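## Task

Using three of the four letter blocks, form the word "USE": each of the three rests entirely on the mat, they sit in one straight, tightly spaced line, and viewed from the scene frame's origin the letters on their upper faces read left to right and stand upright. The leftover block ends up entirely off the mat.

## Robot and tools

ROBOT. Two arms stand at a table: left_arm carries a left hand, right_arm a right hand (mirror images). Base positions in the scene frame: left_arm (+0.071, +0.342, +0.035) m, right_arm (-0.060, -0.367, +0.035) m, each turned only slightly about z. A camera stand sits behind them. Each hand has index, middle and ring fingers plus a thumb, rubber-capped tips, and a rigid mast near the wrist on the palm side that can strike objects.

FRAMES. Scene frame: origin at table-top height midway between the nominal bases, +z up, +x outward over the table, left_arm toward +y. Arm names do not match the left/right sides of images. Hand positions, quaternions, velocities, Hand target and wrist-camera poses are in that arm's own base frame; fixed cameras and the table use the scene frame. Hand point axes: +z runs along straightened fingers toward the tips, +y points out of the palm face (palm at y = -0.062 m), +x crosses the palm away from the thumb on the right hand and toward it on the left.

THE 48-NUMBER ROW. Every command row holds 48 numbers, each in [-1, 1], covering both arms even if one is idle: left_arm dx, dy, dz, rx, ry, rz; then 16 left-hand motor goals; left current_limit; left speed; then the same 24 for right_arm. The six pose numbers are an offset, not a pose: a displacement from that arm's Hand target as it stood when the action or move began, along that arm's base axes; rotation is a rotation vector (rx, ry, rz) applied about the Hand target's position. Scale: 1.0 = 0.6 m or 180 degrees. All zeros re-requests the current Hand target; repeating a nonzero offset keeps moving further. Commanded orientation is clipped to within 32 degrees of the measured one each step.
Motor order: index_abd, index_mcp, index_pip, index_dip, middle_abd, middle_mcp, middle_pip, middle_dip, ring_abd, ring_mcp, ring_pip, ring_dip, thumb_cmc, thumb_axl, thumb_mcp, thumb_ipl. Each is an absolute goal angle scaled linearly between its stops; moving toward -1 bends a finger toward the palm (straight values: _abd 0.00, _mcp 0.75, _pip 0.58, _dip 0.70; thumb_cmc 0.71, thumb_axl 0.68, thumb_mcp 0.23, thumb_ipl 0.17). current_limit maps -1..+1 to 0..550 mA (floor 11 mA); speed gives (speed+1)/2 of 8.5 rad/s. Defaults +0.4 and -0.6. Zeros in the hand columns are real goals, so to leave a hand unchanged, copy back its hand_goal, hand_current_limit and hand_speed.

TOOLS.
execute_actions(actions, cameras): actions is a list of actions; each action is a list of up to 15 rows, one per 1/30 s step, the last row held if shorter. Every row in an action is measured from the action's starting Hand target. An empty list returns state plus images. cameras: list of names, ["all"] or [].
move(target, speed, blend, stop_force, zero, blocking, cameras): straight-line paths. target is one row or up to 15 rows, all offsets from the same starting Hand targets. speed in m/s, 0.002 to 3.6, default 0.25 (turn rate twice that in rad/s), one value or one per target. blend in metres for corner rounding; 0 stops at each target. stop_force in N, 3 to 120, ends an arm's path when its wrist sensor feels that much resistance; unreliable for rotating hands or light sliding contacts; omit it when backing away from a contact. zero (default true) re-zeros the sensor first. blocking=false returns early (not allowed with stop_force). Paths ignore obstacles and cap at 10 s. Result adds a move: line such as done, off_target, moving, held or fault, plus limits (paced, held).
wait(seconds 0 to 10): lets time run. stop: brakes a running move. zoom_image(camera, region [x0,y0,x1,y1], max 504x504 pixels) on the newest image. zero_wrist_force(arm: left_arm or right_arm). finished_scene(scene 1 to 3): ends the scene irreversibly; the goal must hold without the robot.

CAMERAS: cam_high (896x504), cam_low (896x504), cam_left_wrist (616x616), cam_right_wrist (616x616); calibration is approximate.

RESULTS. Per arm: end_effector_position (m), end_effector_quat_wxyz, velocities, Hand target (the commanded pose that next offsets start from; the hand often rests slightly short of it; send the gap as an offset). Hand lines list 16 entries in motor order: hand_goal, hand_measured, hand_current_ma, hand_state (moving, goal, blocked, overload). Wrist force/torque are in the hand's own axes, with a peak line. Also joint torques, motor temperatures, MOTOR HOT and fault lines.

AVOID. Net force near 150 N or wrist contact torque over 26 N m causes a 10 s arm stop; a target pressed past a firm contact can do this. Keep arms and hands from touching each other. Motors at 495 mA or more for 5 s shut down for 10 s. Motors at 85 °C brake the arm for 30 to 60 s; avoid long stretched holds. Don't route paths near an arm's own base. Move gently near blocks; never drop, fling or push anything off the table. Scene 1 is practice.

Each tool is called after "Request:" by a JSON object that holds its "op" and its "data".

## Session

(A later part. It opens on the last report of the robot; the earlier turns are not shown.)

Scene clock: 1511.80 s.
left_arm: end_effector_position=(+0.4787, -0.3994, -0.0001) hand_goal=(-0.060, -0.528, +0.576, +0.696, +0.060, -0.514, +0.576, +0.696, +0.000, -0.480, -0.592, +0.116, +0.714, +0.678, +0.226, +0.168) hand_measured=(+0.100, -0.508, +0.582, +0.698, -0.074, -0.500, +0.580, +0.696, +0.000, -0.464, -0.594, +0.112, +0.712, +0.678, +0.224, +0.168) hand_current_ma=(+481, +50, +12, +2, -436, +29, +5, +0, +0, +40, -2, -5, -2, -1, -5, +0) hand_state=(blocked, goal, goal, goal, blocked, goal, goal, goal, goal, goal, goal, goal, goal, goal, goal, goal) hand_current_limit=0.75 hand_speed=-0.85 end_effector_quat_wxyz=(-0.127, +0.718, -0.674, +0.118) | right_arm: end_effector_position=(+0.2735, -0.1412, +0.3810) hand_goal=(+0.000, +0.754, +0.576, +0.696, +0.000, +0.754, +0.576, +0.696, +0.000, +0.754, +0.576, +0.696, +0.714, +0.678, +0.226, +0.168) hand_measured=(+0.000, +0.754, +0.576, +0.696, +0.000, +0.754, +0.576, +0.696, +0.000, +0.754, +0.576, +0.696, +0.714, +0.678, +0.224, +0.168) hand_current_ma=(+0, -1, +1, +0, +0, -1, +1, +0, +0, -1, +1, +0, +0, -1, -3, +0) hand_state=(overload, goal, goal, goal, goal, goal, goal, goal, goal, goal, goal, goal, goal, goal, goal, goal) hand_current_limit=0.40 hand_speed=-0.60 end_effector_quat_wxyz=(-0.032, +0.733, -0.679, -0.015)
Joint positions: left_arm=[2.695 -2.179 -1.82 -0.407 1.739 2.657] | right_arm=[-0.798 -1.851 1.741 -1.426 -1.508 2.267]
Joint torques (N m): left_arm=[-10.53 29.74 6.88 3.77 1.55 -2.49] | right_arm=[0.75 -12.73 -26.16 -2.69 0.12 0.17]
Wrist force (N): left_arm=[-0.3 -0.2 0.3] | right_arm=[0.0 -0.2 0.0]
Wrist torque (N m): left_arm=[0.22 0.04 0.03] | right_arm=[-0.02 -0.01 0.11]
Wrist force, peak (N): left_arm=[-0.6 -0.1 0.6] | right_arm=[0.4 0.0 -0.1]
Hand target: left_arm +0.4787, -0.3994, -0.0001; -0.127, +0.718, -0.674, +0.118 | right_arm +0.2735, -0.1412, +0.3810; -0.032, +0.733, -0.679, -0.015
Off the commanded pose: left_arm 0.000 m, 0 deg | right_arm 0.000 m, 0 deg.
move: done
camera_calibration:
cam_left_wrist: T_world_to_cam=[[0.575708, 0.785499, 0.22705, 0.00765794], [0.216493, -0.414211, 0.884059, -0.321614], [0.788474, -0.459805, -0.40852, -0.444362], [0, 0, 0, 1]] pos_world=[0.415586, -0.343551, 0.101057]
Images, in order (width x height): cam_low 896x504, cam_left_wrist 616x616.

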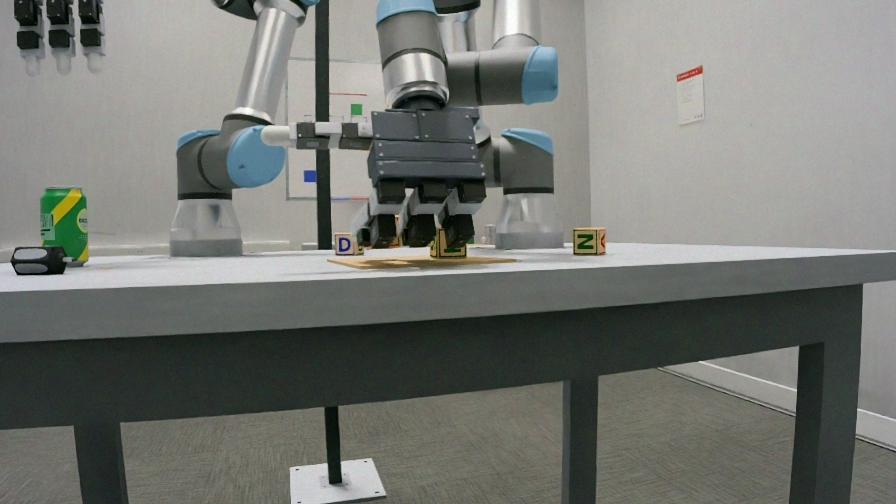

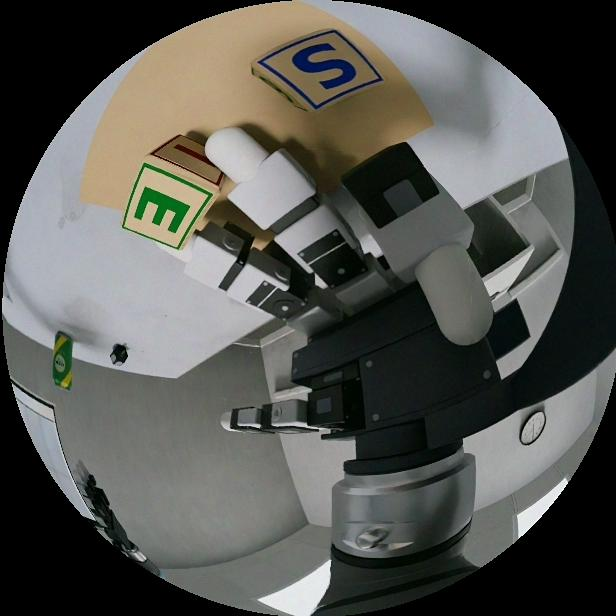

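Request:
{"op": "move", "data": {"target": [0,-0.0057,-0.0117,0,0,-0.0194, -0.06,-0.5274,0.5766,0.6957, 0.06,-0.515,0.5766,0.6957, 0,-0.4795,-0.5912,0.1159, 0.714,0.678,0.226,0.168, 0.75,-0.85, 0,0,0,0,0,0, 0,0.754,0.576,0.696,0,0.754,0.576,0.696,0,0.754,0.576,0.696,0.714,0.678,0.226,0.168,0.4,-0.6], "speed": 0.1, "cameras": []}}

Request:
{"op": "move", "data": {"target": [0,0,-0.0133,0,0,0, -0.06,-0.5274,0.5766,0.6957, 0.06,-0.515,0.5766,0.6957, 0,-0.4795,-0.5912,0.1159, 0.714,0.678,0.226,0.168, 0.75,-0.85, 0,0,0,0,0,0, 0,0.754,0.576,0.696,0,0.754,0.576,0.696,0,0.754,0.576,0.696,0.714,0.678,0.226,0.168,0.4,-0.6], "speed": 0.03, "stop_force": 6, "cameras": ["cam_high","cam_low","cam_left_wrist"]}}

Request:
{"op": "zoom_image", "data": {"camera": "cam_left_wrist", "region": [120, 120, 280, 280]}}

Request:
{"op": "zoom_image", "data": {"camera": "cam_low", "region": [360, 190, 440, 280]}}

Scene clock: 1547.87 s.
left_arm: end_effector_position=(+0.4787, -0.4028, -0.0071) hand_goal=(-0.060, -0.528, +0.576, +0.696, +0.060, -0.514, +0.576, +0.696, +0.000, -0.480, -0.592, +0.116, +0.714, +0.678, +0.226, +0.168) hand_measured=(+0.100, -0.508, +0.582, +0.698, -0.074, -0.500, +0.580, +0.696, +0.000, -0.464, -0.594, +0.112, +0.712, +0.678, +0.224, +0.168) hand_current_ma=(+481, +50, +12, +2, -436, +30, +6, +0, +0, +40, -2, -5, -2, -1, -5, +0) hand_state=(blocked, goal, goal, goal, blocked, goal, goal, goal, goal, goal, goal, goal, goal, goal, goal, goal) hand_current_limit=0.75 hand_speed=-0.85 end_effector_quat_wxyz=(-0.123, +0.698, -0.695, +0.122) | right_arm: end_effector_position=(+0.2735, -0.1412, +0.3810) hand_goal=(+0.000, +0.754, +0.576, +0.696, +0.000, +0.754, +0.576, +0.696, +0.000, +0.754, +0.576, +0.696, +0.714, +0.678, +0.226, +0.168) hand_measured=(+0.000, +0.754, +0.576, +0.696, +0.000, +0.754, +0.576, +0.696, +0.000, +0.754, +0.576, +0.696, +0.714, +0.678, +0.224, +0.168) hand_current_ma=(+0, -1, +1, +0, +0, -1, +1, +0, +0, -1, +1, +0, +0, -1, -3, +0) hand_state=(overload, goal, goal, goal, goal, goal, goal, goal, goal, goal, goal, goal, goal, goal, goal, goal) hand_current_limit=0.40 hand_speed=-0.60 end_effector_quat_wxyz=(-0.032, +0.733, -0.679, -0.015)
Joint positions: left_arm=[2.691 -2.199 -1.811 -0.387 1.722 2.712] | right_arm=[-0.798 -1.851 1.741 -1.426 -1.508 2.267]
Joint torques (N m): left_arm=[-10.53 30.02 25.03 3.66 -1.1 2.04] | right_arm=[-0.04 -12.5 -26.5 -2.67 0.22 0.06]
Wrist force (N): left_arm=[-0.2 -0.2 0.3] | right_arm=[0.3 0.1 0.1]
Wrist torque (N m): left_arm=[0.21 0.01 -0.08] | right_arm=[0.02 -0.05 0.14]
Wrist force, peak (N): left_arm=[-0.5 -0.6 0.4] | right_arm=[0.4 -0.1 -0.1]
Hand target: left_arm +0.4787, -0.4028, -0.0071; -0.123, +0.697, -0.695, +0.122 | right_arm +0.2735, -0.1412, +0.3810; -0.032, +0.733, -0.679, -0.015
Off the commanded pose: left_arm 0.000 m, 0 deg | right_arm 0.000 m, 0 deg.
move: done
No camera images: "cameras" was empty.

Scene clock: 1549.20 s.
left_arm: end_effector_position=(+0.4787, -0.4028, -0.0151) hand_goal=(-0.060, -0.528, +0.576, +0.696, +0.060, -0.514, +0.576, +0.696, +0.000, -0.480, -0.592, +0.116, +0.714, +0.678, +0.226, +0.168) hand_measured=(+0.100, -0.508, +0.582, +0.698, -0.074, -0.500, +0.580, +0.696, +0.000, -0.464, -0.594, +0.112, +0.712, +0.678, +0.224, +0.168) hand_current_ma=(+481, +50, +12, +2, -436, +30, +6, +0, +0, +40, -2, -5, -2, -1, -5, +0) hand_state=(blocked, goal, goal, goal, blocked, goal, goal, goal, goal, goal, goal, goal, goal, goal, goal, goal) hand_current_limit=0.75 hand_speed=-0.85 end_effector_quat_wxyz=(-0.123, +0.697, -0.695, +0.122) | right_arm: end_effector_position=(+0.2735, -0.1412, +0.3810) hand_goal=(+0.000, +0.754, +0.576, +0.696, +0.000, +0.754, +0.576, +0.696, +0.000, +0.754, +0.576, +0.696, +0.714, +0.678, +0.226, +0.168) hand_measured=(+0.000, +0.754, +0.576, +0.696, +0.000, +0.754, +0.576, +0.696, +0.000, +0.754, +0.576, +0.696, +0.714, +0.678, +0.224, +0.168) hand_current_ma=(+0, -1, +1, +0, +0, -1, +1, +0, +0, -1, +1, +0, +0, -1, -3, +0) hand_state=(overload, goal, goal, goal, goal, goal, goal, goal, goal, goal, goal, goal, goal, goal, goal, goal) hand_current_limit=0.40 hand_speed=-0.60 end_effector_quat_wxyz=(-0.032, +0.733, -0.679, -0.015)
Joint positions: left_arm=[2.691 -2.214 -1.813 -0.37 1.721 2.712] | right_arm=[-0.798 -1.851 1.741 -1.426 -1.508 2.267]
Joint torques (N m): left_arm=[-9.35 30.36 6.01 3.69 -1.27 2.04] | right_arm=[0.4 -11.99 -25.84 -2.51 0.15 0.23]
Wrist force (N): left_arm=[-0.4 -0.3 0.3] | right_arm=[0.1 -0.1 0.0]
Wrist torque (N m): left_arm=[0.20 0.03 -0.09] | right_arm=[0.01 -0.03 0.12]
Wrist force, peak (N): left_arm=[-0.3 -0.4 0.6] | right_arm=[0.5 0.0 0.1]
Hand target: left_arm +0.4787, -0.4028, -0.0151; -0.123, +0.697, -0.695, +0.122 | right_arm +0.2735, -0.1412, +0.3810; -0.032, +0.733, -0.679, -0.015
Off the commanded pose: left_arm 0.000 m, 0 deg | right_arm 0.000 m, 0 deg.
move: done
camera_calibration:
cam_left_wrist: T_world_to_cam=[[0.622514, 0.748959, 0.227017, -0.0234291], [0.190867, -0.426613, 0.884065, -0.302499], [0.758977, -0.507013, -0.408524, -0.45699], [0, 0, 0, 1]] pos_world=[0.419167, -0.343203, 0.0860564]
Images, in order (width x height): cam_high 896x504, cam_low 896x504, cam_left_wrist 616x616.

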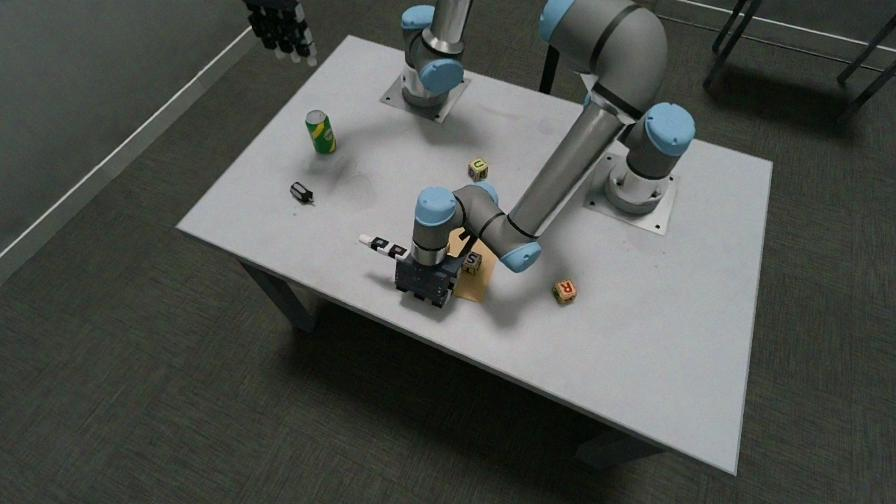

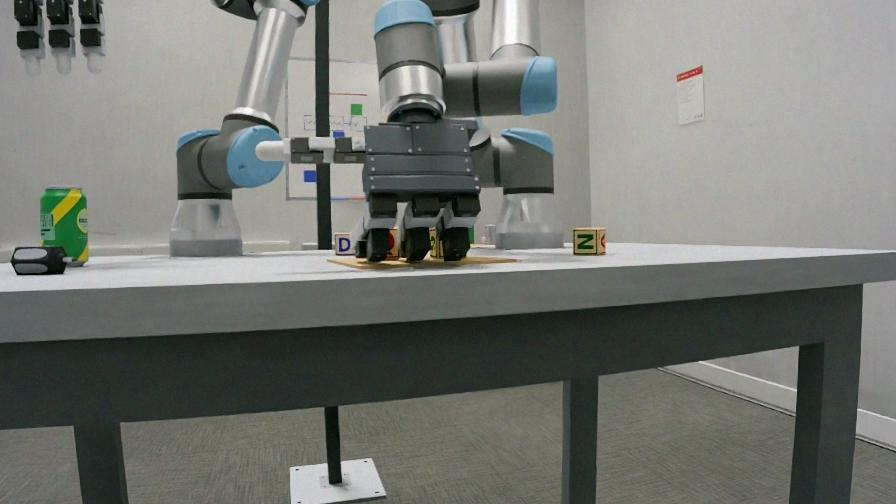

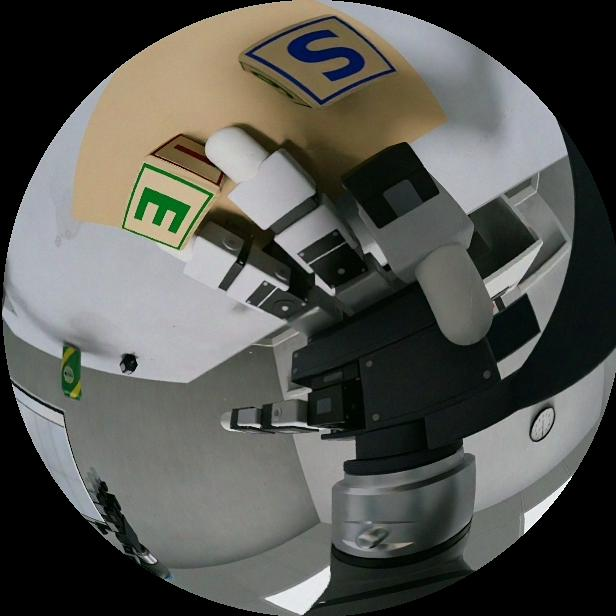

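Scaled by 3.150 from the camera's 616x616 image, which has a finer 880x880 frame.

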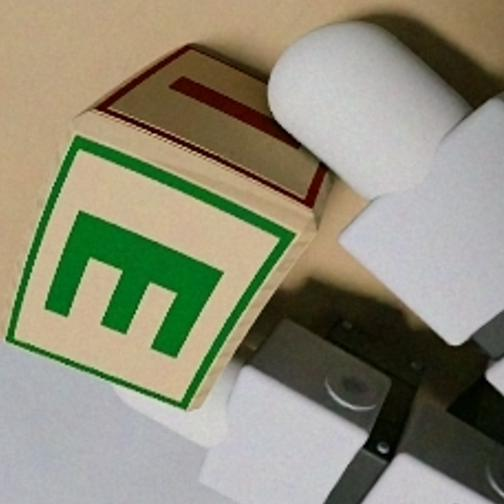

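Scaled by 5.600 from the camera's 896x504 image, which has a finer 1280x720 frame.

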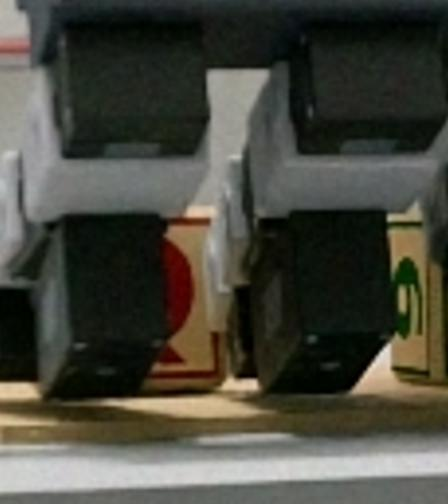

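Request:
{"op": "move", "data": {"target": [[0,0,0,0,0,0, 0.2,-0.5274,0.5766,0.6957, -0.1833,-0.515,0.5766,0.6957, 0,-0.4795,-0.5912,0.1159, 0.714,0.678,0.226,0.168, 0.75,-0.9, 0,0,0,0,0,0, 0,0.754,0.576,0.696,0,0.754,0.576,0.696,0,0.754,0.576,0.696,0.714,0.678,0.226,0.168,0.4,-0.6],[0,0,0.1667,0,0,0, 0.2,-0.5274,0.5766,0.6957, -0.1833,-0.515,0.5766,0.6957, 0,-0.4795,-0.5912,0.1159, 0.714,0.678,0.226,0.168, 0.75,-0.9, 0,0,0,0,0,0, 0,0.754,0.576,0.696,0,0.754,0.576,0.696,0,0.754,0.576,0.696,0.714,0.678,0.226,0.168,0.4,-0.6]], "speed": 0.1, "cameras": ["cam_high","cam_low","cam_left_wrist"]}}

Request:
{"op": "zoom_image", "data": {"camera": "cam_left_wrist", "region": [120, 60, 340, 280]}}

Request:
{"op": "zoom_image", "data": {"camera": "cam_low", "region": [320, 190, 500, 280]}}

Request:
{"op": "zoom_image", "data": {"camera": "cam_high", "region": [400, 200, 520, 310]}}

Scene clock: 1583.60 s.
left_arm: end_effector_position=(+0.4787, -0.4028, +0.0849) hand_goal=(+0.200, -0.528, +0.576, +0.696, -0.184, -0.514, +0.576, +0.696, +0.000, -0.480, -0.592, +0.116, +0.714, +0.678, +0.226, +0.168) hand_measured=(+0.196, -0.508, +0.582, +0.698, -0.180, -0.500, +0.580, +0.696, +0.000, -0.464, -0.594, +0.112, +0.712, +0.678, +0.224, +0.168) hand_current_ma=(-5, +50, +11, +2, +5, +30, +6, +0, +0, +40, -2, -5, -2, -1, -5, +0) hand_state=(goal, goal, goal, goal, goal, goal, goal, goal, goal, goal, goal, goal, goal, goal, goal, goal) hand_current_limit=0.75 hand_speed=-0.90 end_effector_quat_wxyz=(-0.123, +0.697, -0.695, +0.122) | right_arm: end_effector_position=(+0.2735, -0.1412, +0.3810) hand_goal=(+0.000, +0.754, +0.576, +0.696, +0.000, +0.754, +0.576, +0.696, +0.000, +0.754, +0.576, +0.696, +0.714, +0.678, +0.226, +0.168) hand_measured=(+0.000, +0.754, +0.576, +0.696, +0.000, +0.754, +0.576, +0.696, +0.000, +0.754, +0.576, +0.696, +0.714, +0.678, +0.224, +0.168) hand_current_ma=(+0, -1, +1, +0, +0, -1, +1, +0, +0, -1, +1, +0, +0, -1, -3, +0) hand_state=(overload, goal, goal, goal, goal, goal, goal, goal, goal, goal, goal, goal, goal, goal, goal, goal) hand_current_limit=0.40 hand_speed=-0.60 end_effector_quat_wxyz=(-0.032, +0.733, -0.679, -0.015)
Joint positions: left_arm=[2.691 -2.045 -1.76 -0.592 1.721 2.712] | right_arm=[-0.798 -1.851 1.741 -1.426 -1.508 2.267]
Joint torques (N m): left_arm=[0.73 53.66 26.38 1.25 0.28 -0.3] | right_arm=[0.35 -11.31 -26.68 -2.56 0.18 0.12]
Wrist force (N): left_arm=[-0.4 0.0 0.0] | right_arm=[0.3 -0.1 -0.1]
Wrist torque (N m): left_arm=[0.23 0.04 -0.10] | right_arm=[0.02 -0.06 0.14]
Wrist force, peak (N): left_arm=[-0.5 -0.2 0.9] | right_arm=[0.5 -0.1 0.1]
Hand target: left_arm +0.4787, -0.4028, +0.0850; -0.123, +0.697, -0.695, +0.122 | right_arm +0.2735, -0.1412, +0.3810; -0.032, +0.733, -0.679, -0.015
Off the commanded pose: left_arm 0.000 m, 0 deg | right_arm 0.000 m, 0 deg.
move: done
camera_calibration:
cam_left_wrist: T_world_to_cam=[[0.622571, 0.748921, 0.226985, -0.0460761], [0.190835, -0.42659, 0.884083, -0.39078], [0.758938, -0.507088, -0.408503, -0.416117], [0, 0, 0, 1]] pos_world=[0.419067, -0.343203, 0.185956]
Images, in order (width x height): cam_high 896x504, cam_low 896x504, cam_left_wrist 616x616.

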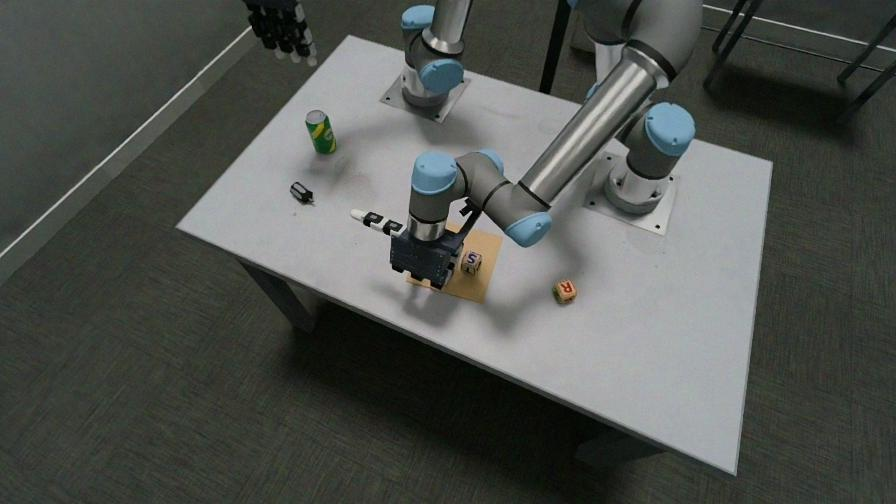

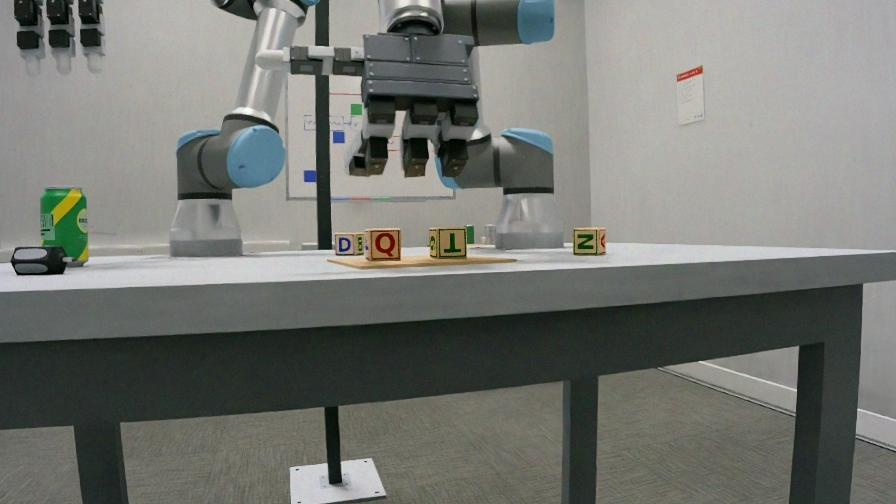

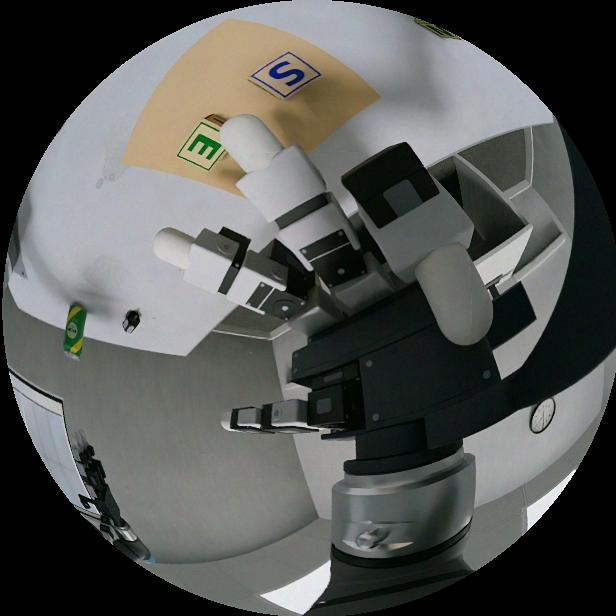

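Scaled by 2.291 from the camera's 616x616 image, which has a finer 880x880 frame.

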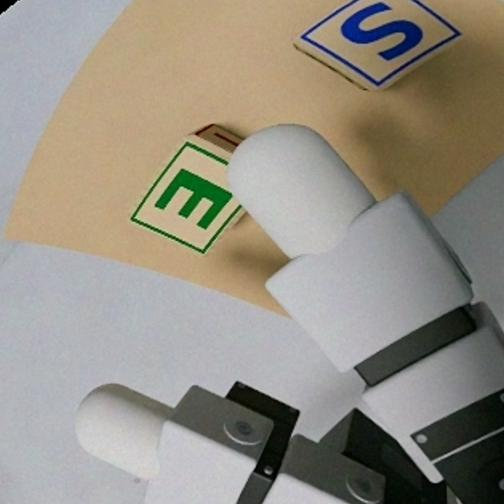

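Scaled by 2.800 from the camera's 896x504 image, which has a finer 1280x720 frame.

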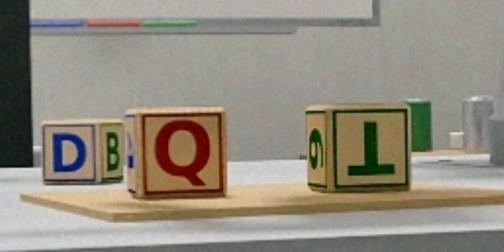

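Scaled by 4.200 from the camera's 896x504 image, which has a finer 1280x720 frame.

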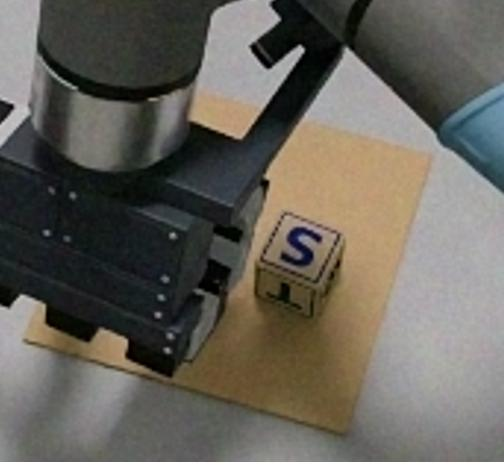

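Request:
{"op": "move", "data": {"target": [[0,0,0.1718,0,0,0, 0.2,-0.5274,0.5766,0.6957, -0.1833,-0.515,0.5766,0.6957, 0,-0.4795,-0.5912,0.1159, 0.714,0.678,0.226,0.168, 0.4,-0.7, 0,0,0,0,0,0, 0,0.754,0.576,0.696,0,0.754,0.576,0.696,0,0.754,0.576,0.696,0.714,0.678,0.226,0.168,0.4,-0.6],[-0.1062,0.0212,0.1718,-0.0879,0.0863,0.4972, 0.25,0.7534,0.5766,0.6957, -0.2167,0.7534,0.5766,0.6957, 0,-0.4795,-0.5912,0.1159, 0.714,0.678,0.226,0.168, 0.4,-0.7, 0,0,0,0,0,0, 0,0.754,0.576,0.696,0,0.754,0.576,0.696,0,0.754,0.576,0.696,0.714,0.678,0.226,0.168,0.4,-0.6]], "speed": 0.3, "cameras": ["cam_high","cam_low","cam_left_wrist"]}}

Request:
{"op": "zoom_image", "data": {"camera": "cam_left_wrist", "region": [250, 130, 390, 270]}}

Request:
{"op": "zoom_image", "data": {"camera": "cam_high", "region": [400, 200, 520, 310]}}

Scene clock: 1617.87 s.
left_arm: end_effector_position=(+0.4150, -0.3901, +0.1880) hand_goal=(+0.250, +0.754, +0.576, +0.696, -0.216, +0.754, +0.576, +0.696, +0.000, -0.480, -0.592, +0.116, +0.714, +0.678, +0.226, +0.168) hand_measured=(+0.246, +0.750, +0.578, +0.698, -0.212, +0.750, +0.578, +0.696, +0.000, -0.464, -0.594, +0.112, +0.712, +0.678, +0.224, +0.168) hand_current_ma=(-5, -7, +3, +2, +4, -7, +4, +0, +0, +37, -1, -5, -2, -1, -5, +0) hand_state=(goal, goal, goal, goal, goal, goal, goal, goal, goal, goal, goal, goal, goal, goal, goal, goal) hand_current_limit=0.40 hand_speed=-0.70 end_effector_quat_wxyz=(+0.000, +1.000, +0.006, +0.000) | right_arm: end_effector_position=(+0.2735, -0.1412, +0.3810) hand_goal=(+0.000, +0.754, +0.576, +0.696, +0.000, +0.754, +0.576, +0.696, +0.000, +0.754, +0.576, +0.696, +0.714, +0.678, +0.226, +0.168) hand_measured=(+0.000, +0.754, +0.576, +0.696, +0.000, +0.754, +0.576, +0.696, +0.000, +0.754, +0.576, +0.696, +0.714, +0.678, +0.224, +0.168) hand_current_ma=(+0, -1, +1, +0, +0, -1, +1, +0, +0, -1, +1, +0, +0, -1, -3, +0) hand_state=(overload, goal, goal, goal, goal, goal, goal, goal, goal, goal, goal, goal, goal, goal, goal, goal) hand_current_limit=0.40 hand_speed=-0.60 end_effector_quat_wxyz=(-0.032, +0.733, -0.679, -0.015)
Joint positions: left_arm=[2.751 -1.629 -1.959 -1.125 1.571 1.168] | right_arm=[-0.798 -1.851 1.741 -1.426 -1.508 2.267]
Joint torques (N m): left_arm=[-9.66 37.55 10.82 1.87 -1.47 -2.51] | right_arm=[-0.36 -11.77 -26.39 -2.53 0.12 0.11]
Wrist force (N): left_arm=[-0.4 -1.0 0.3] | right_arm=[0.1 0.2 0.1]
Wrist torque (N m): left_arm=[-0.11 0.06 -0.01] | right_arm=[0.03 -0.03 0.13]
Wrist force, peak (N): left_arm=[-0.1 -0.8 -1.5] | right_arm=[0.5 0.1 -0.3]
Hand target: left_arm +0.4150, -0.3901, +0.1880; +0.000, +1.000, +0.006, +0.000 | right_arm +0.2735, -0.1412, +0.3810; -0.032, +0.733, -0.679, -0.015
Off the commanded pose: left_arm 0.000 m, 0 deg | right_arm 0.000 m, 0 deg.
move: done
camera_calibration:
cam_left_wrist: T_world_to_cam=[[-0.754873, 0.655871, -0.000304537, 0.53862], [0.421008, 0.484913, 0.766558, -0.18229], [0.502911, 0.578526, -0.642175, 0.254425], [0, 0, 0, 1]] pos_world=[0.355382, -0.412062, 0.303285]
Images, in order (width x height): cam_high 896x504, cam_low 896x504, cam_left_wrist 616x616.

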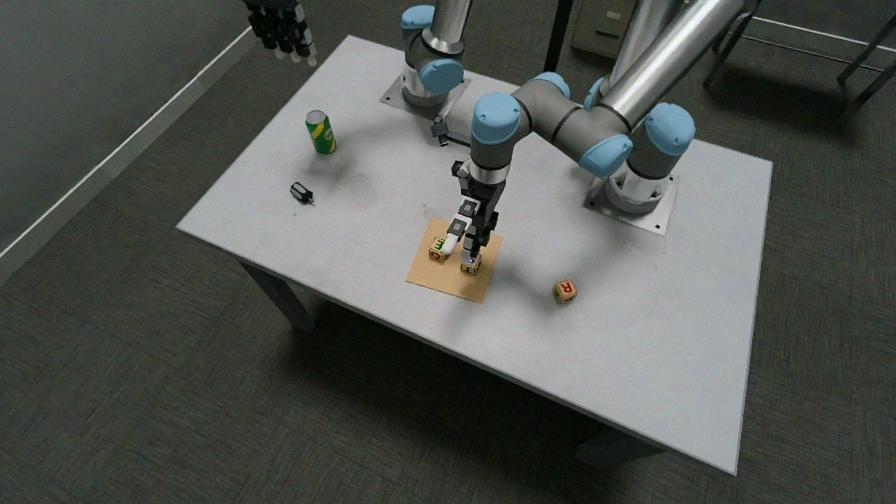

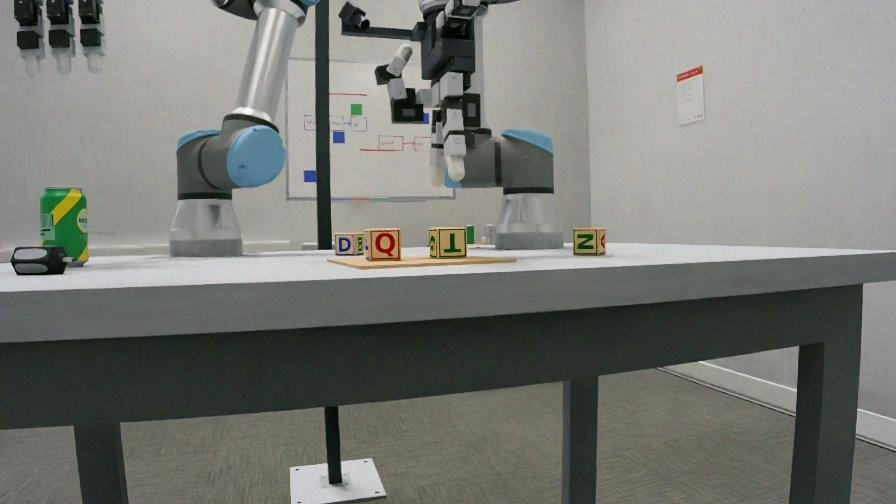

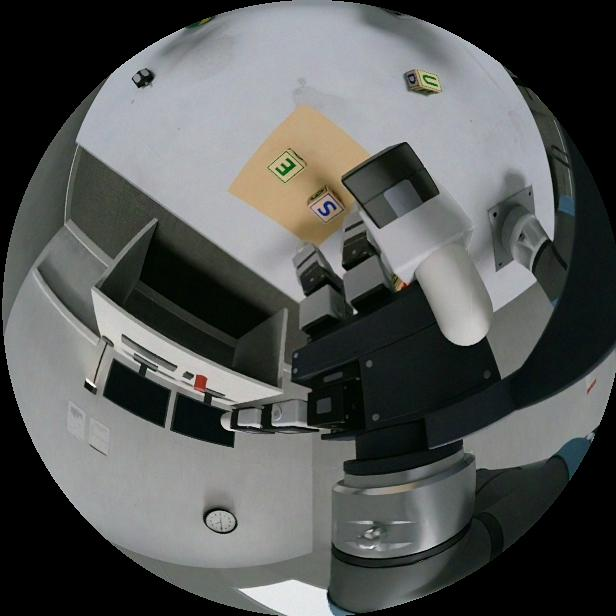

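Scaled by 3.600 from the camera's 616x616 image, which has a finer 880x880 frame.

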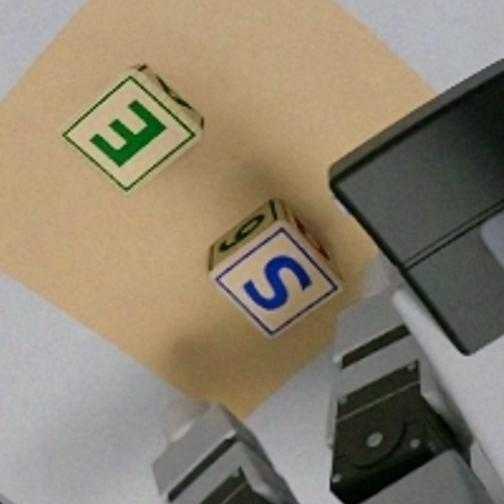

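Scaled by 4.200 from the camera's 896x504 image, which has a finer 1280x720 frame.

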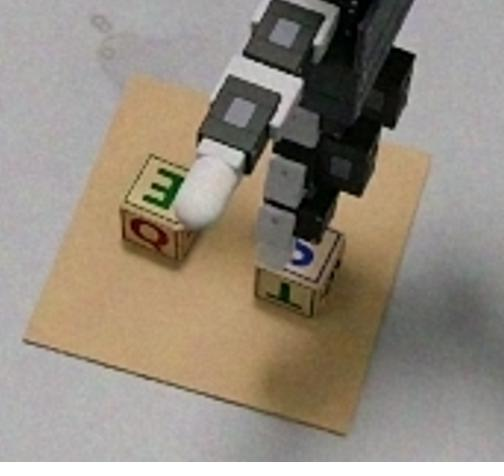

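Request:
{"op": "move", "data": {"target": [[0,0.0033,-0.1342,0,0,0, 0.25,0.7534,0.5766,0.6957, -0.2167,0.7534,0.5766,0.6957, 0,-0.4795,-0.5912,0.1159, 0.714,0.678,0.226,0.168, 0.4,-0.85, 0,0,0,0,0,0, 0,0.754,0.576,0.696,0,0.754,0.576,0.696,0,0.754,0.576,0.696,0.714,0.678,0.226,0.168,0.4,-0.6],[0,0.0033,-0.1342,0,0,0, -0.06,0.7534,0.5766,0.6957, 0.06,0.7534,0.5766,0.6957, 0,-0.4795,-0.5912,0.1159, 0.714,0.678,0.226,0.168, 0.4,-0.85, 0,0,0,0,0,0, 0,0.754,0.576,0.696,0,0.754,0.576,0.696,0,0.754,0.576,0.696,0.714,0.678,0.226,0.168,0.4,-0.6],[0,0.0033,-0.1317,0,0,0, -0.06,0.7534,0.5766,0.6957, 0.06,0.7534,0.5766,0.6957, 0,-0.4795,-0.5912,0.1159, 0.714,0.678,0.226,0.168, 0.4,-0.85, 0,0,0,0,0,0, 0,0.754,0.576,0.696,0,0.754,0.576,0.696,0,0.754,0.576,0.696,0.714,0.678,0.226,0.168,0.4,-0.6],[0,-0.085,-0.1317,0,0,0, -0.06,0.7534,0.5766,0.6957, 0.06,0.7534,0.5766,0.6957, 0,-0.4795,-0.5912,0.1159, 0.714,0.678,0.226,0.168, 0.4,-0.85, 0,0,0,0,0,0, 0,0.754,0.576,0.696,0,0.754,0.576,0.696,0,0.754,0.576,0.696,0.714,0.678,0.226,0.168,0.4,-0.6]], "speed": [0.15,0.1,0.05,0.06], "cameras": ["cam_high","cam_low","cam_left_wrist"]}}

Request:
{"op": "zoom_image", "data": {"camera": "cam_left_wrist", "region": [250, 130, 390, 270]}}

Request:
{"op": "zoom_image", "data": {"camera": "cam_low", "region": [340, 190, 480, 280]}}

Scene clock: 1665.30 s.
left_arm: end_effector_position=(+0.4150, -0.4410, +0.1090) hand_goal=(-0.060, +0.754, +0.576, +0.696, +0.060, +0.754, +0.576, +0.696, +0.000, -0.480, -0.592, +0.116, +0.714, +0.678, +0.226, +0.168) hand_measured=(+0.112, +0.752, +0.578, +0.698, -0.078, +0.752, +0.578, +0.696, +0.000, -0.464, -0.594, +0.112, +0.712, +0.678, +0.224, +0.168) hand_current_ma=(+385, -3, +3, +2, -385, -3, +3, +0, +0, +37, -1, -5, -2, -1, -5, +0) hand_state=(blocked, goal, goal, goal, blocked, goal, goal, goal, goal, goal, goal, goal, goal, goal, goal, goal) hand_current_limit=0.40 hand_speed=-0.85 end_effector_quat_wxyz=(+0.000, +1.000, +0.006, +0.000) | right_arm: end_effector_position=(+0.2735, -0.1412, +0.3810) hand_goal=(+0.000, +0.754, +0.576, +0.696, +0.000, +0.754, +0.576, +0.696, +0.000, +0.754, +0.576, +0.696, +0.714, +0.678, +0.226, +0.168) hand_measured=(+0.000, +0.754, +0.576, +0.696, +0.000, +0.754, +0.576, +0.696, +0.000, +0.754, +0.576, +0.696, +0.714, +0.678, +0.224, +0.168) hand_current_ma=(+0, -1, +1, +0, +0, -1, +1, +0, +0, -1, +1, +0, +0, -1, -3, +0) hand_state=(overload, goal, goal, goal, goal, goal, goal, goal, goal, goal, goal, goal, goal, goal, goal, goal) hand_current_limit=0.40 hand_speed=-0.60 end_effector_quat_wxyz=(-0.032, +0.733, -0.679, -0.015)
Joint positions: left_arm=[2.658 -1.808 -1.982 -0.922 1.571 1.075] | right_arm=[-0.798 -1.851 1.741 -1.426 -1.508 2.267]
Joint torques (N m): left_arm=[-10.65 16.99 27.09 0.88 0.82 -2.45] | right_arm=[0.1 -11.78 -26.23 -2.62 0.2 0.06]
Wrist force (N): left_arm=[-0.2 -1.2 0.9] | right_arm=[0.1 -0.2 0.1]
Wrist torque (N m): left_arm=[-0.16 0.03 0.02] | right_arm=[-0.01 -0.02 0.12]
Wrist force, peak (N): left_arm=[-0.2 -1.2 1.2] | right_arm=[0.3 -0.1 -0.4]
Hand target: left_arm +0.4150, -0.4411, +0.1090; +0.000, +1.000, +0.006, +0.000 | right_arm +0.2735, -0.1412, +0.3810; -0.032, +0.733, -0.679, -0.015
Off the commanded pose: left_arm 0.000 m, 0 deg | right_arm 0.000 m, 0 deg.
move: done
camera_calibration:
cam_left_wrist: T_world_to_cam=[[-0.754873, 0.655871, -0.000304347, 0.572045], [0.421046, 0.484957, 0.76651, -0.0969833], [0.502879, 0.578489, -0.642233, 0.233206], [0, 0, 0, 1]] pos_world=[0.355382, -0.463062, 0.224285]
Images, in order (width x height): cam_high 896x504, cam_low 896x504, cam_left_wrist 616x616.

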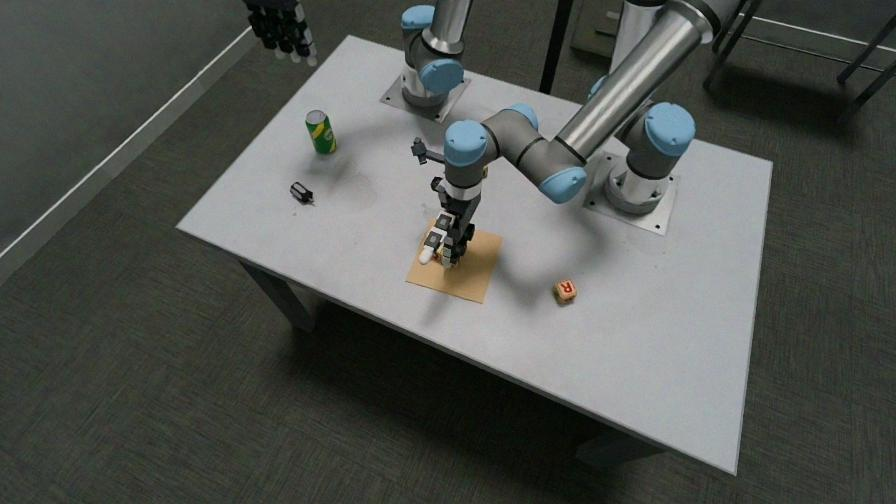

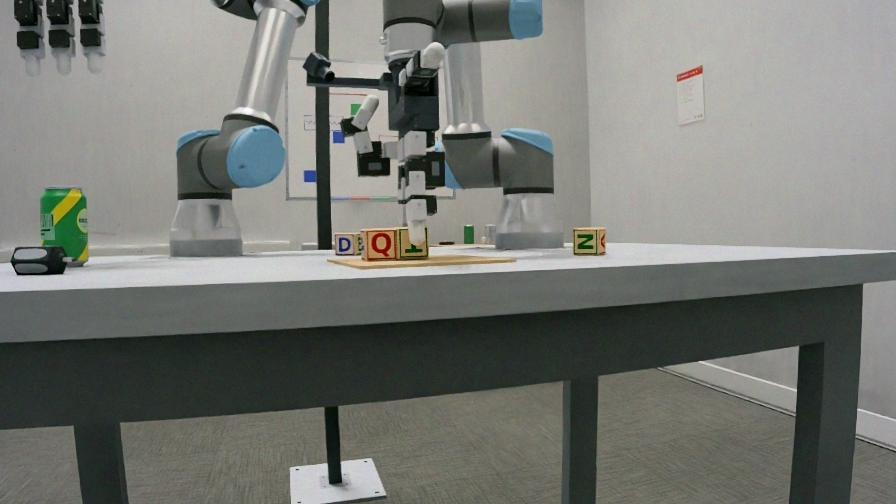

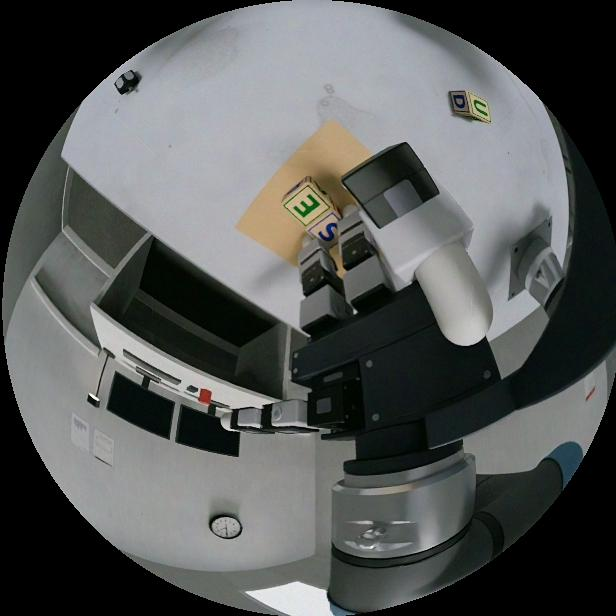

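Scaled by 3.600 from the camera's 616x616 image, which has a finer 880x880 frame.

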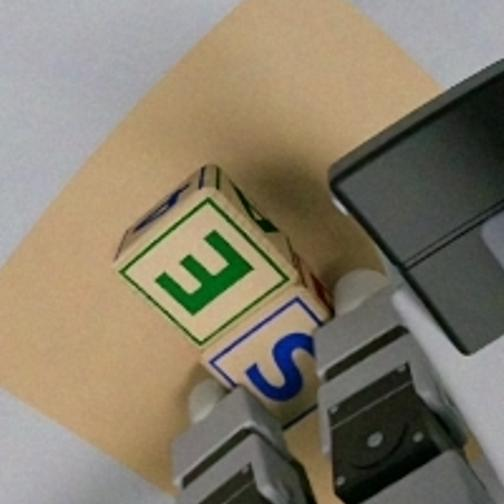

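Scaled by 3.600 from the camera's 896x504 image, which has a finer 1280x720 frame.

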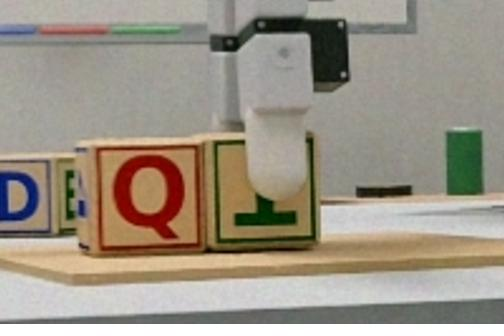

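Request:
{"op": "move", "data": {"target": [[0,0,-0.0022,0,0,0, -0.06,0.7534,0.5766,0.6957, 0.06,0.7534,0.5766,0.6957, 0,-0.4795,-0.5912,0.1159, 0.714,0.678,0.226,0.168, 0.4,-0.85, 0,0,0,0,0,0, 0,0.754,0.576,0.696,0,0.754,0.576,0.696,0,0.754,0.576,0.696,0.714,0.678,0.226,0.168,0.4,-0.6],[0,0,-0.0022,0,0,0, 0.25,0.7534,0.5766,0.6957, -0.2167,0.7534,0.5766,0.6957, 0,-0.4795,-0.5912,0.1159, 0.714,0.678,0.226,0.168, 0.4,-0.85, 0,0,0,0,0,0, 0,0.754,0.576,0.696,0,0.754,0.576,0.696,0,0.754,0.576,0.696,0.714,0.678,0.226,0.168,0.4,-0.6],[0,0,0.14,0,0,0, 0.25,0.7534,0.5766,0.6957, -0.2167,0.7534,0.5766,0.6957, 0,-0.4795,-0.5912,0.1159, 0.714,0.678,0.226,0.168, 0.4,-0.85, 0,0,0,0,0,0, 0,0.754,0.576,0.696,0,0.754,0.576,0.696,0,0.754,0.576,0.696,0.714,0.678,0.226,0.168,0.4,-0.6]], "speed": [0.05,0.05,0.15], "cameras": ["cam_left_wrist"]}}

Request:
{"op": "zoom_image", "data": {"camera": "cam_left_wrist", "region": [250, 130, 390, 270]}}

Request:
{"op": "move", "data": {"target": [-0.4037,0.1437,-0.015,0,0,0.8333, 0.25,0.7534,0.5766,0.6957, -0.2167,0.7534,0.5766,0.6957, 0,-0.4795,-0.5912,0.1159, 0.714,0.678,0.226,0.168, 0.4,-0.85, 0,0,0,0,0,0, 0,0.754,0.576,0.696,0,0.754,0.576,0.696,0,0.754,0.576,0.696,0.714,0.678,0.226,0.168,0.4,-0.6], "speed": 0.4, "cameras": ["cam_high","cam_left_wrist","cam_low"]}}

Request:
{"op": "zoom_image", "data": {"camera": "cam_left_wrist", "region": [250, 130, 390, 270]}}

Request:
{"op": "zoom_image", "data": {"camera": "cam_high", "region": [400, 130, 520, 310]}}

Scene clock: 1704.37 s.
left_arm: end_effector_position=(+0.4150, -0.4411, +0.1930) hand_goal=(+0.250, +0.754, +0.576, +0.696, -0.216, +0.754, +0.576, +0.696, +0.000, -0.480, -0.592, +0.116, +0.714, +0.678, +0.226, +0.168) hand_measured=(+0.244, +0.752, +0.578, +0.698, -0.210, +0.752, +0.578, +0.696, +0.000, -0.464, -0.594, +0.112, +0.712, +0.678, +0.224, +0.168) hand_current_ma=(-8, -3, +3, +2, +7, -2, +3, +0, +0, +37, -1, -5, -2, -1, -5, +0) hand_state=(goal, goal, goal, goal, goal, goal, goal, goal, goal, goal, goal, goal, goal, goal, goal, goal) hand_current_limit=0.40 hand_speed=-0.85 end_effector_quat_wxyz=(+0.000, +1.000, +0.006, +0.000) | right_arm: end_effector_position=(+0.2735, -0.1412, +0.3810) hand_goal=(+0.000, +0.754, +0.576, +0.696, +0.000, +0.754, +0.576, +0.696, +0.000, +0.754, +0.576, +0.696, +0.714, +0.678, +0.226, +0.168) hand_measured=(+0.000, +0.754, +0.576, +0.696, +0.000, +0.754, +0.576, +0.696, +0.000, +0.754, +0.576, +0.696, +0.714, +0.678, +0.224, +0.168) hand_current_ma=(+0, -1, +1, +0, +0, -1, +1, +0, +0, -1, +1, +0, +0, -1, -3, +0) hand_state=(overload, goal, goal, goal, goal, goal, goal, goal, goal, goal, goal, goal, goal, goal, goal, goal) hand_current_limit=0.40 hand_speed=-0.60 end_effector_quat_wxyz=(-0.032, +0.733, -0.679, -0.015)
Joint positions: left_arm=[2.658 -1.701 -1.865 -1.147 1.571 1.075] | right_arm=[-0.798 -1.851 1.741 -1.426 -1.508 2.267]
Joint torques (N m): left_arm=[10.17 40.7 29.08 0.7 1.26 2.04] | right_arm=[-0.09 -12.17 -26.14 -2.61 0.07 0.24]
Wrist force (N): left_arm=[-0.6 -1.0 0.4] | right_arm=[0.2 0.0 -0.2]
Wrist torque (N m): left_arm=[-0.13 0.10 -0.04] | right_arm=[0.03 -0.04 0.14]
Wrist force, peak (N): left_arm=[-0.5 -1.1 1.9] | right_arm=[0.3 -0.3 -0.2]
Hand target: left_arm +0.4150, -0.4411, +0.1930; +0.000, +1.000, +0.006, +0.000 | right_arm +0.2735, -0.1412, +0.3810; -0.032, +0.733, -0.679, -0.015
Off the commanded pose: left_arm 0.000 m, 0 deg | right_arm 0.000 m, 0 deg.
move: done
camera_calibration:
cam_left_wrist: T_world_to_cam=[[-0.754835, 0.655914, -0.000354088, 0.572159], [0.420985, 0.484889, 0.766586, -0.161355], [0.502986, 0.578497, -0.642142, 0.287148], [0, 0, 0, 1]] pos_world=[0.355382, -0.463162, 0.308285]
Images, in order (width x height): cam_left_wrist 616x616.

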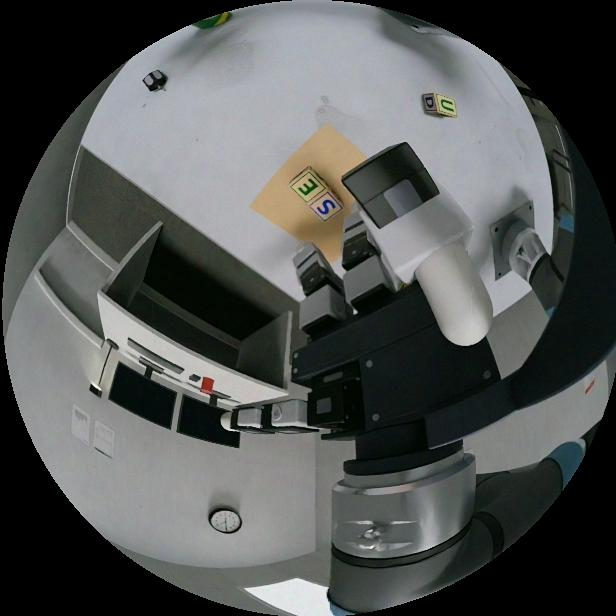

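Scaled by 3.600 from the camera's 616x616 image, which has a finer 880x880 frame.

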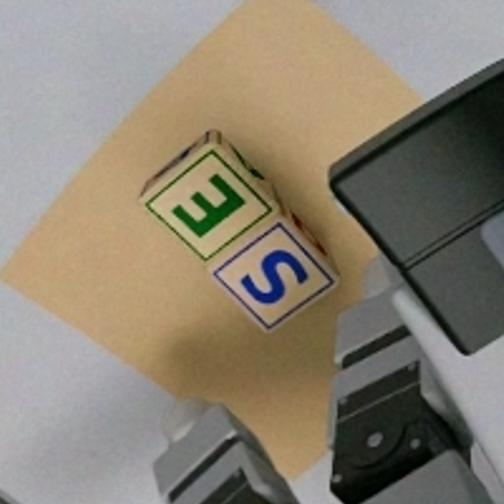

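Scene clock: 1708.30 s.
left_arm: end_effector_position=(+0.1728, -0.3548, +0.1840) hand_goal=(+0.250, +0.754, +0.576, +0.696, -0.216, +0.754, +0.576, +0.696, +0.000, -0.480, -0.592, +0.116, +0.714, +0.678, +0.226, +0.168) hand_measured=(+0.244, +0.752, +0.578, +0.698, -0.210, +0.752, +0.578, +0.696, +0.000, -0.464, -0.594, +0.112, +0.712, +0.678, +0.224, +0.168) hand_current_ma=(-7, -3, +3, +2, +7, -2, +3, +0, +0, +37, -1, -5, -2, -1, -5, +0) hand_state=(goal, goal, goal, goal, goal, goal, goal, goal, goal, goal, goal, goal, goal, goal, goal, goal) hand_current_limit=0.40 hand_speed=-0.85 end_effector_quat_wxyz=(+0.000, +0.253, +0.967, +0.000) | right_arm: end_effector_position=(+0.2735, -0.1412, +0.3810) hand_goal=(+0.000, +0.754, +0.576, +0.696, +0.000, +0.754, +0.576, +0.696, +0.000, +0.754, +0.576, +0.696, +0.714, +0.678, +0.226, +0.168) hand_measured=(+0.000, +0.754, +0.576, +0.696, +0.000, +0.754, +0.576, +0.696, +0.000, +0.754, +0.576, +0.696, +0.714, +0.678, +0.224, +0.168) hand_current_ma=(+0, -1, +1, +0, +0, -1, +1, +0, +0, -1, +1, +0, +0, -1, -3, +0) hand_state=(overload, goal, goal, goal, goal, goal, goal, goal, goal, goal, goal, goal, goal, goal, goal, goal) hand_current_limit=0.40 hand_speed=-0.60 end_effector_quat_wxyz=(-0.032, +0.733, -0.679, -0.015)
Joint positions: left_arm=[2.192 -1.558 -2.043 -1.111 1.571 -2.008] | right_arm=[-0.798 -1.851 1.741 -1.426 -1.508 2.267]
Joint torques (N m): left_arm=[-10.08 33.73 11.72 3.47 1.49 -2.55] | right_arm=[0.61 -12.41 -26.24 -2.6 0.1 0.19]
Wrist force (N): left_arm=[-0.2 -0.7 0.3] | right_arm=[0.1 0.0 -0.1]
Wrist torque (N m): left_arm=[-0.07 0.02 0.00] | right_arm=[0.02 -0.03 0.13]
Wrist force, peak (N): left_arm=[-0.1 -1.4 0.6] | right_arm=[0.4 -0.3 -0.1]
Hand target: left_arm +0.1728, -0.3548, +0.1840; +0.000, +0.253, +0.967, +0.000 | right_arm +0.2735, -0.1412, +0.3810; -0.032, +0.733, -0.679, -0.015
Off the commanded pose: left_arm 0.000 m, 0 deg | right_arm 0.000 m, 0 deg.
move: done
camera_calibration:
cam_left_wrist: T_world_to_cam=[[0.325549, -0.945525, -0.000286875, -0.422187], [-0.607113, -0.209264, 0.766566, -0.16298], [-0.724867, -0.24938, -0.642166, 0.271692], [0, 0, 0, 1]] pos_world=[0.235435, -0.36554, 0.299285]
Images, in order (width x height): cam_high 896x504, cam_low 896x504, cam_left_wrist 616x616.

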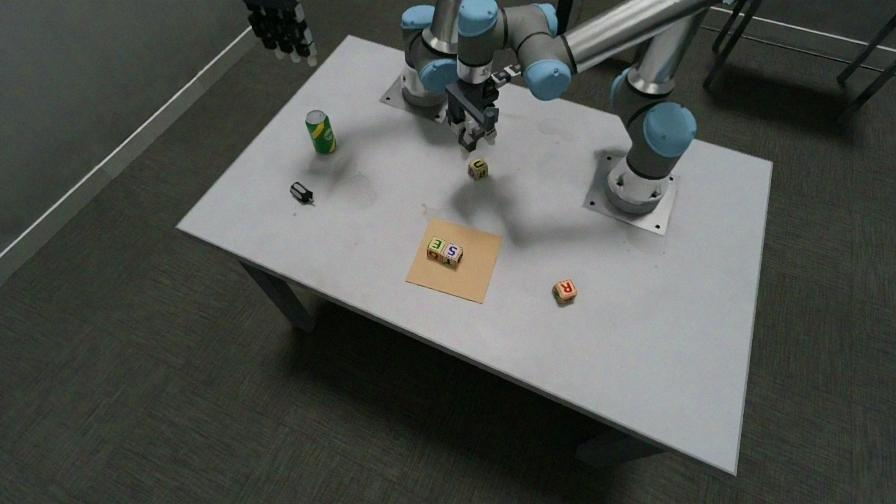

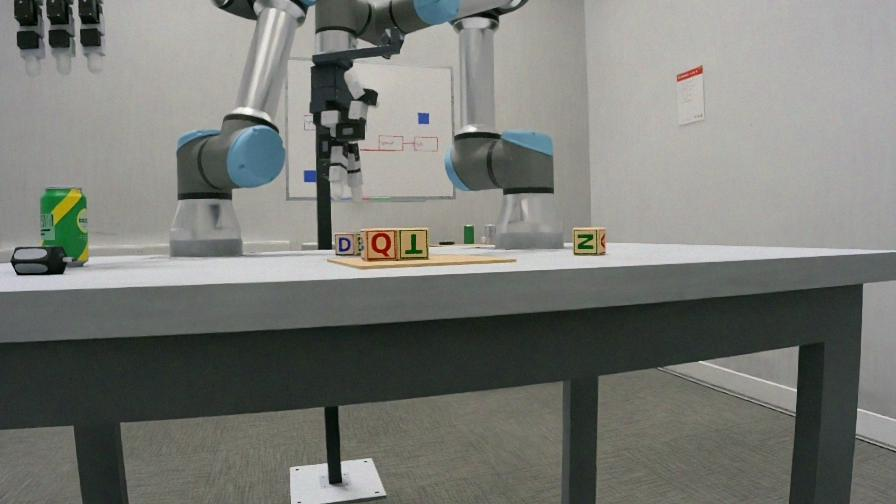

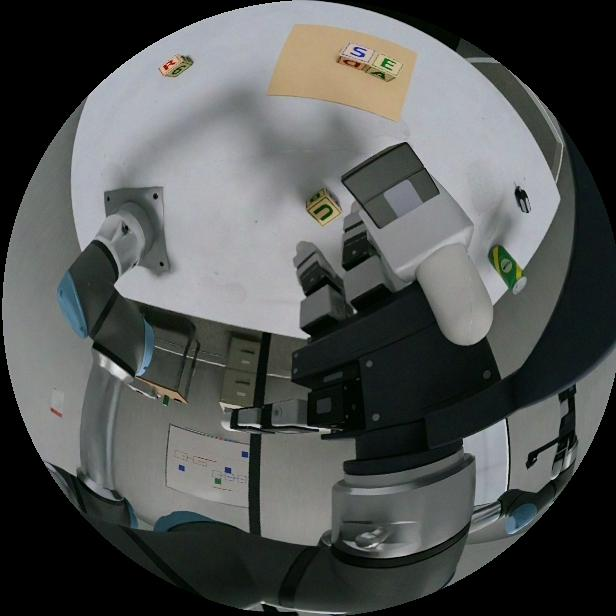

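Scaled by 3.600 from the camera's 616x616 image, which has a finer 880x880 frame.

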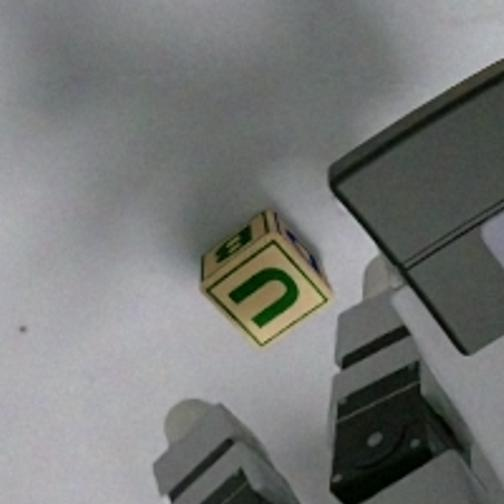

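Scaled by 2.800 from the camera's 896x504 image, which has a finer 1280x720 frame.

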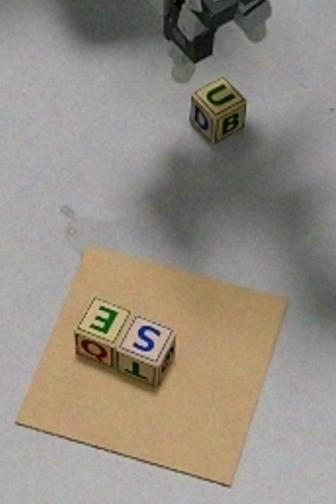

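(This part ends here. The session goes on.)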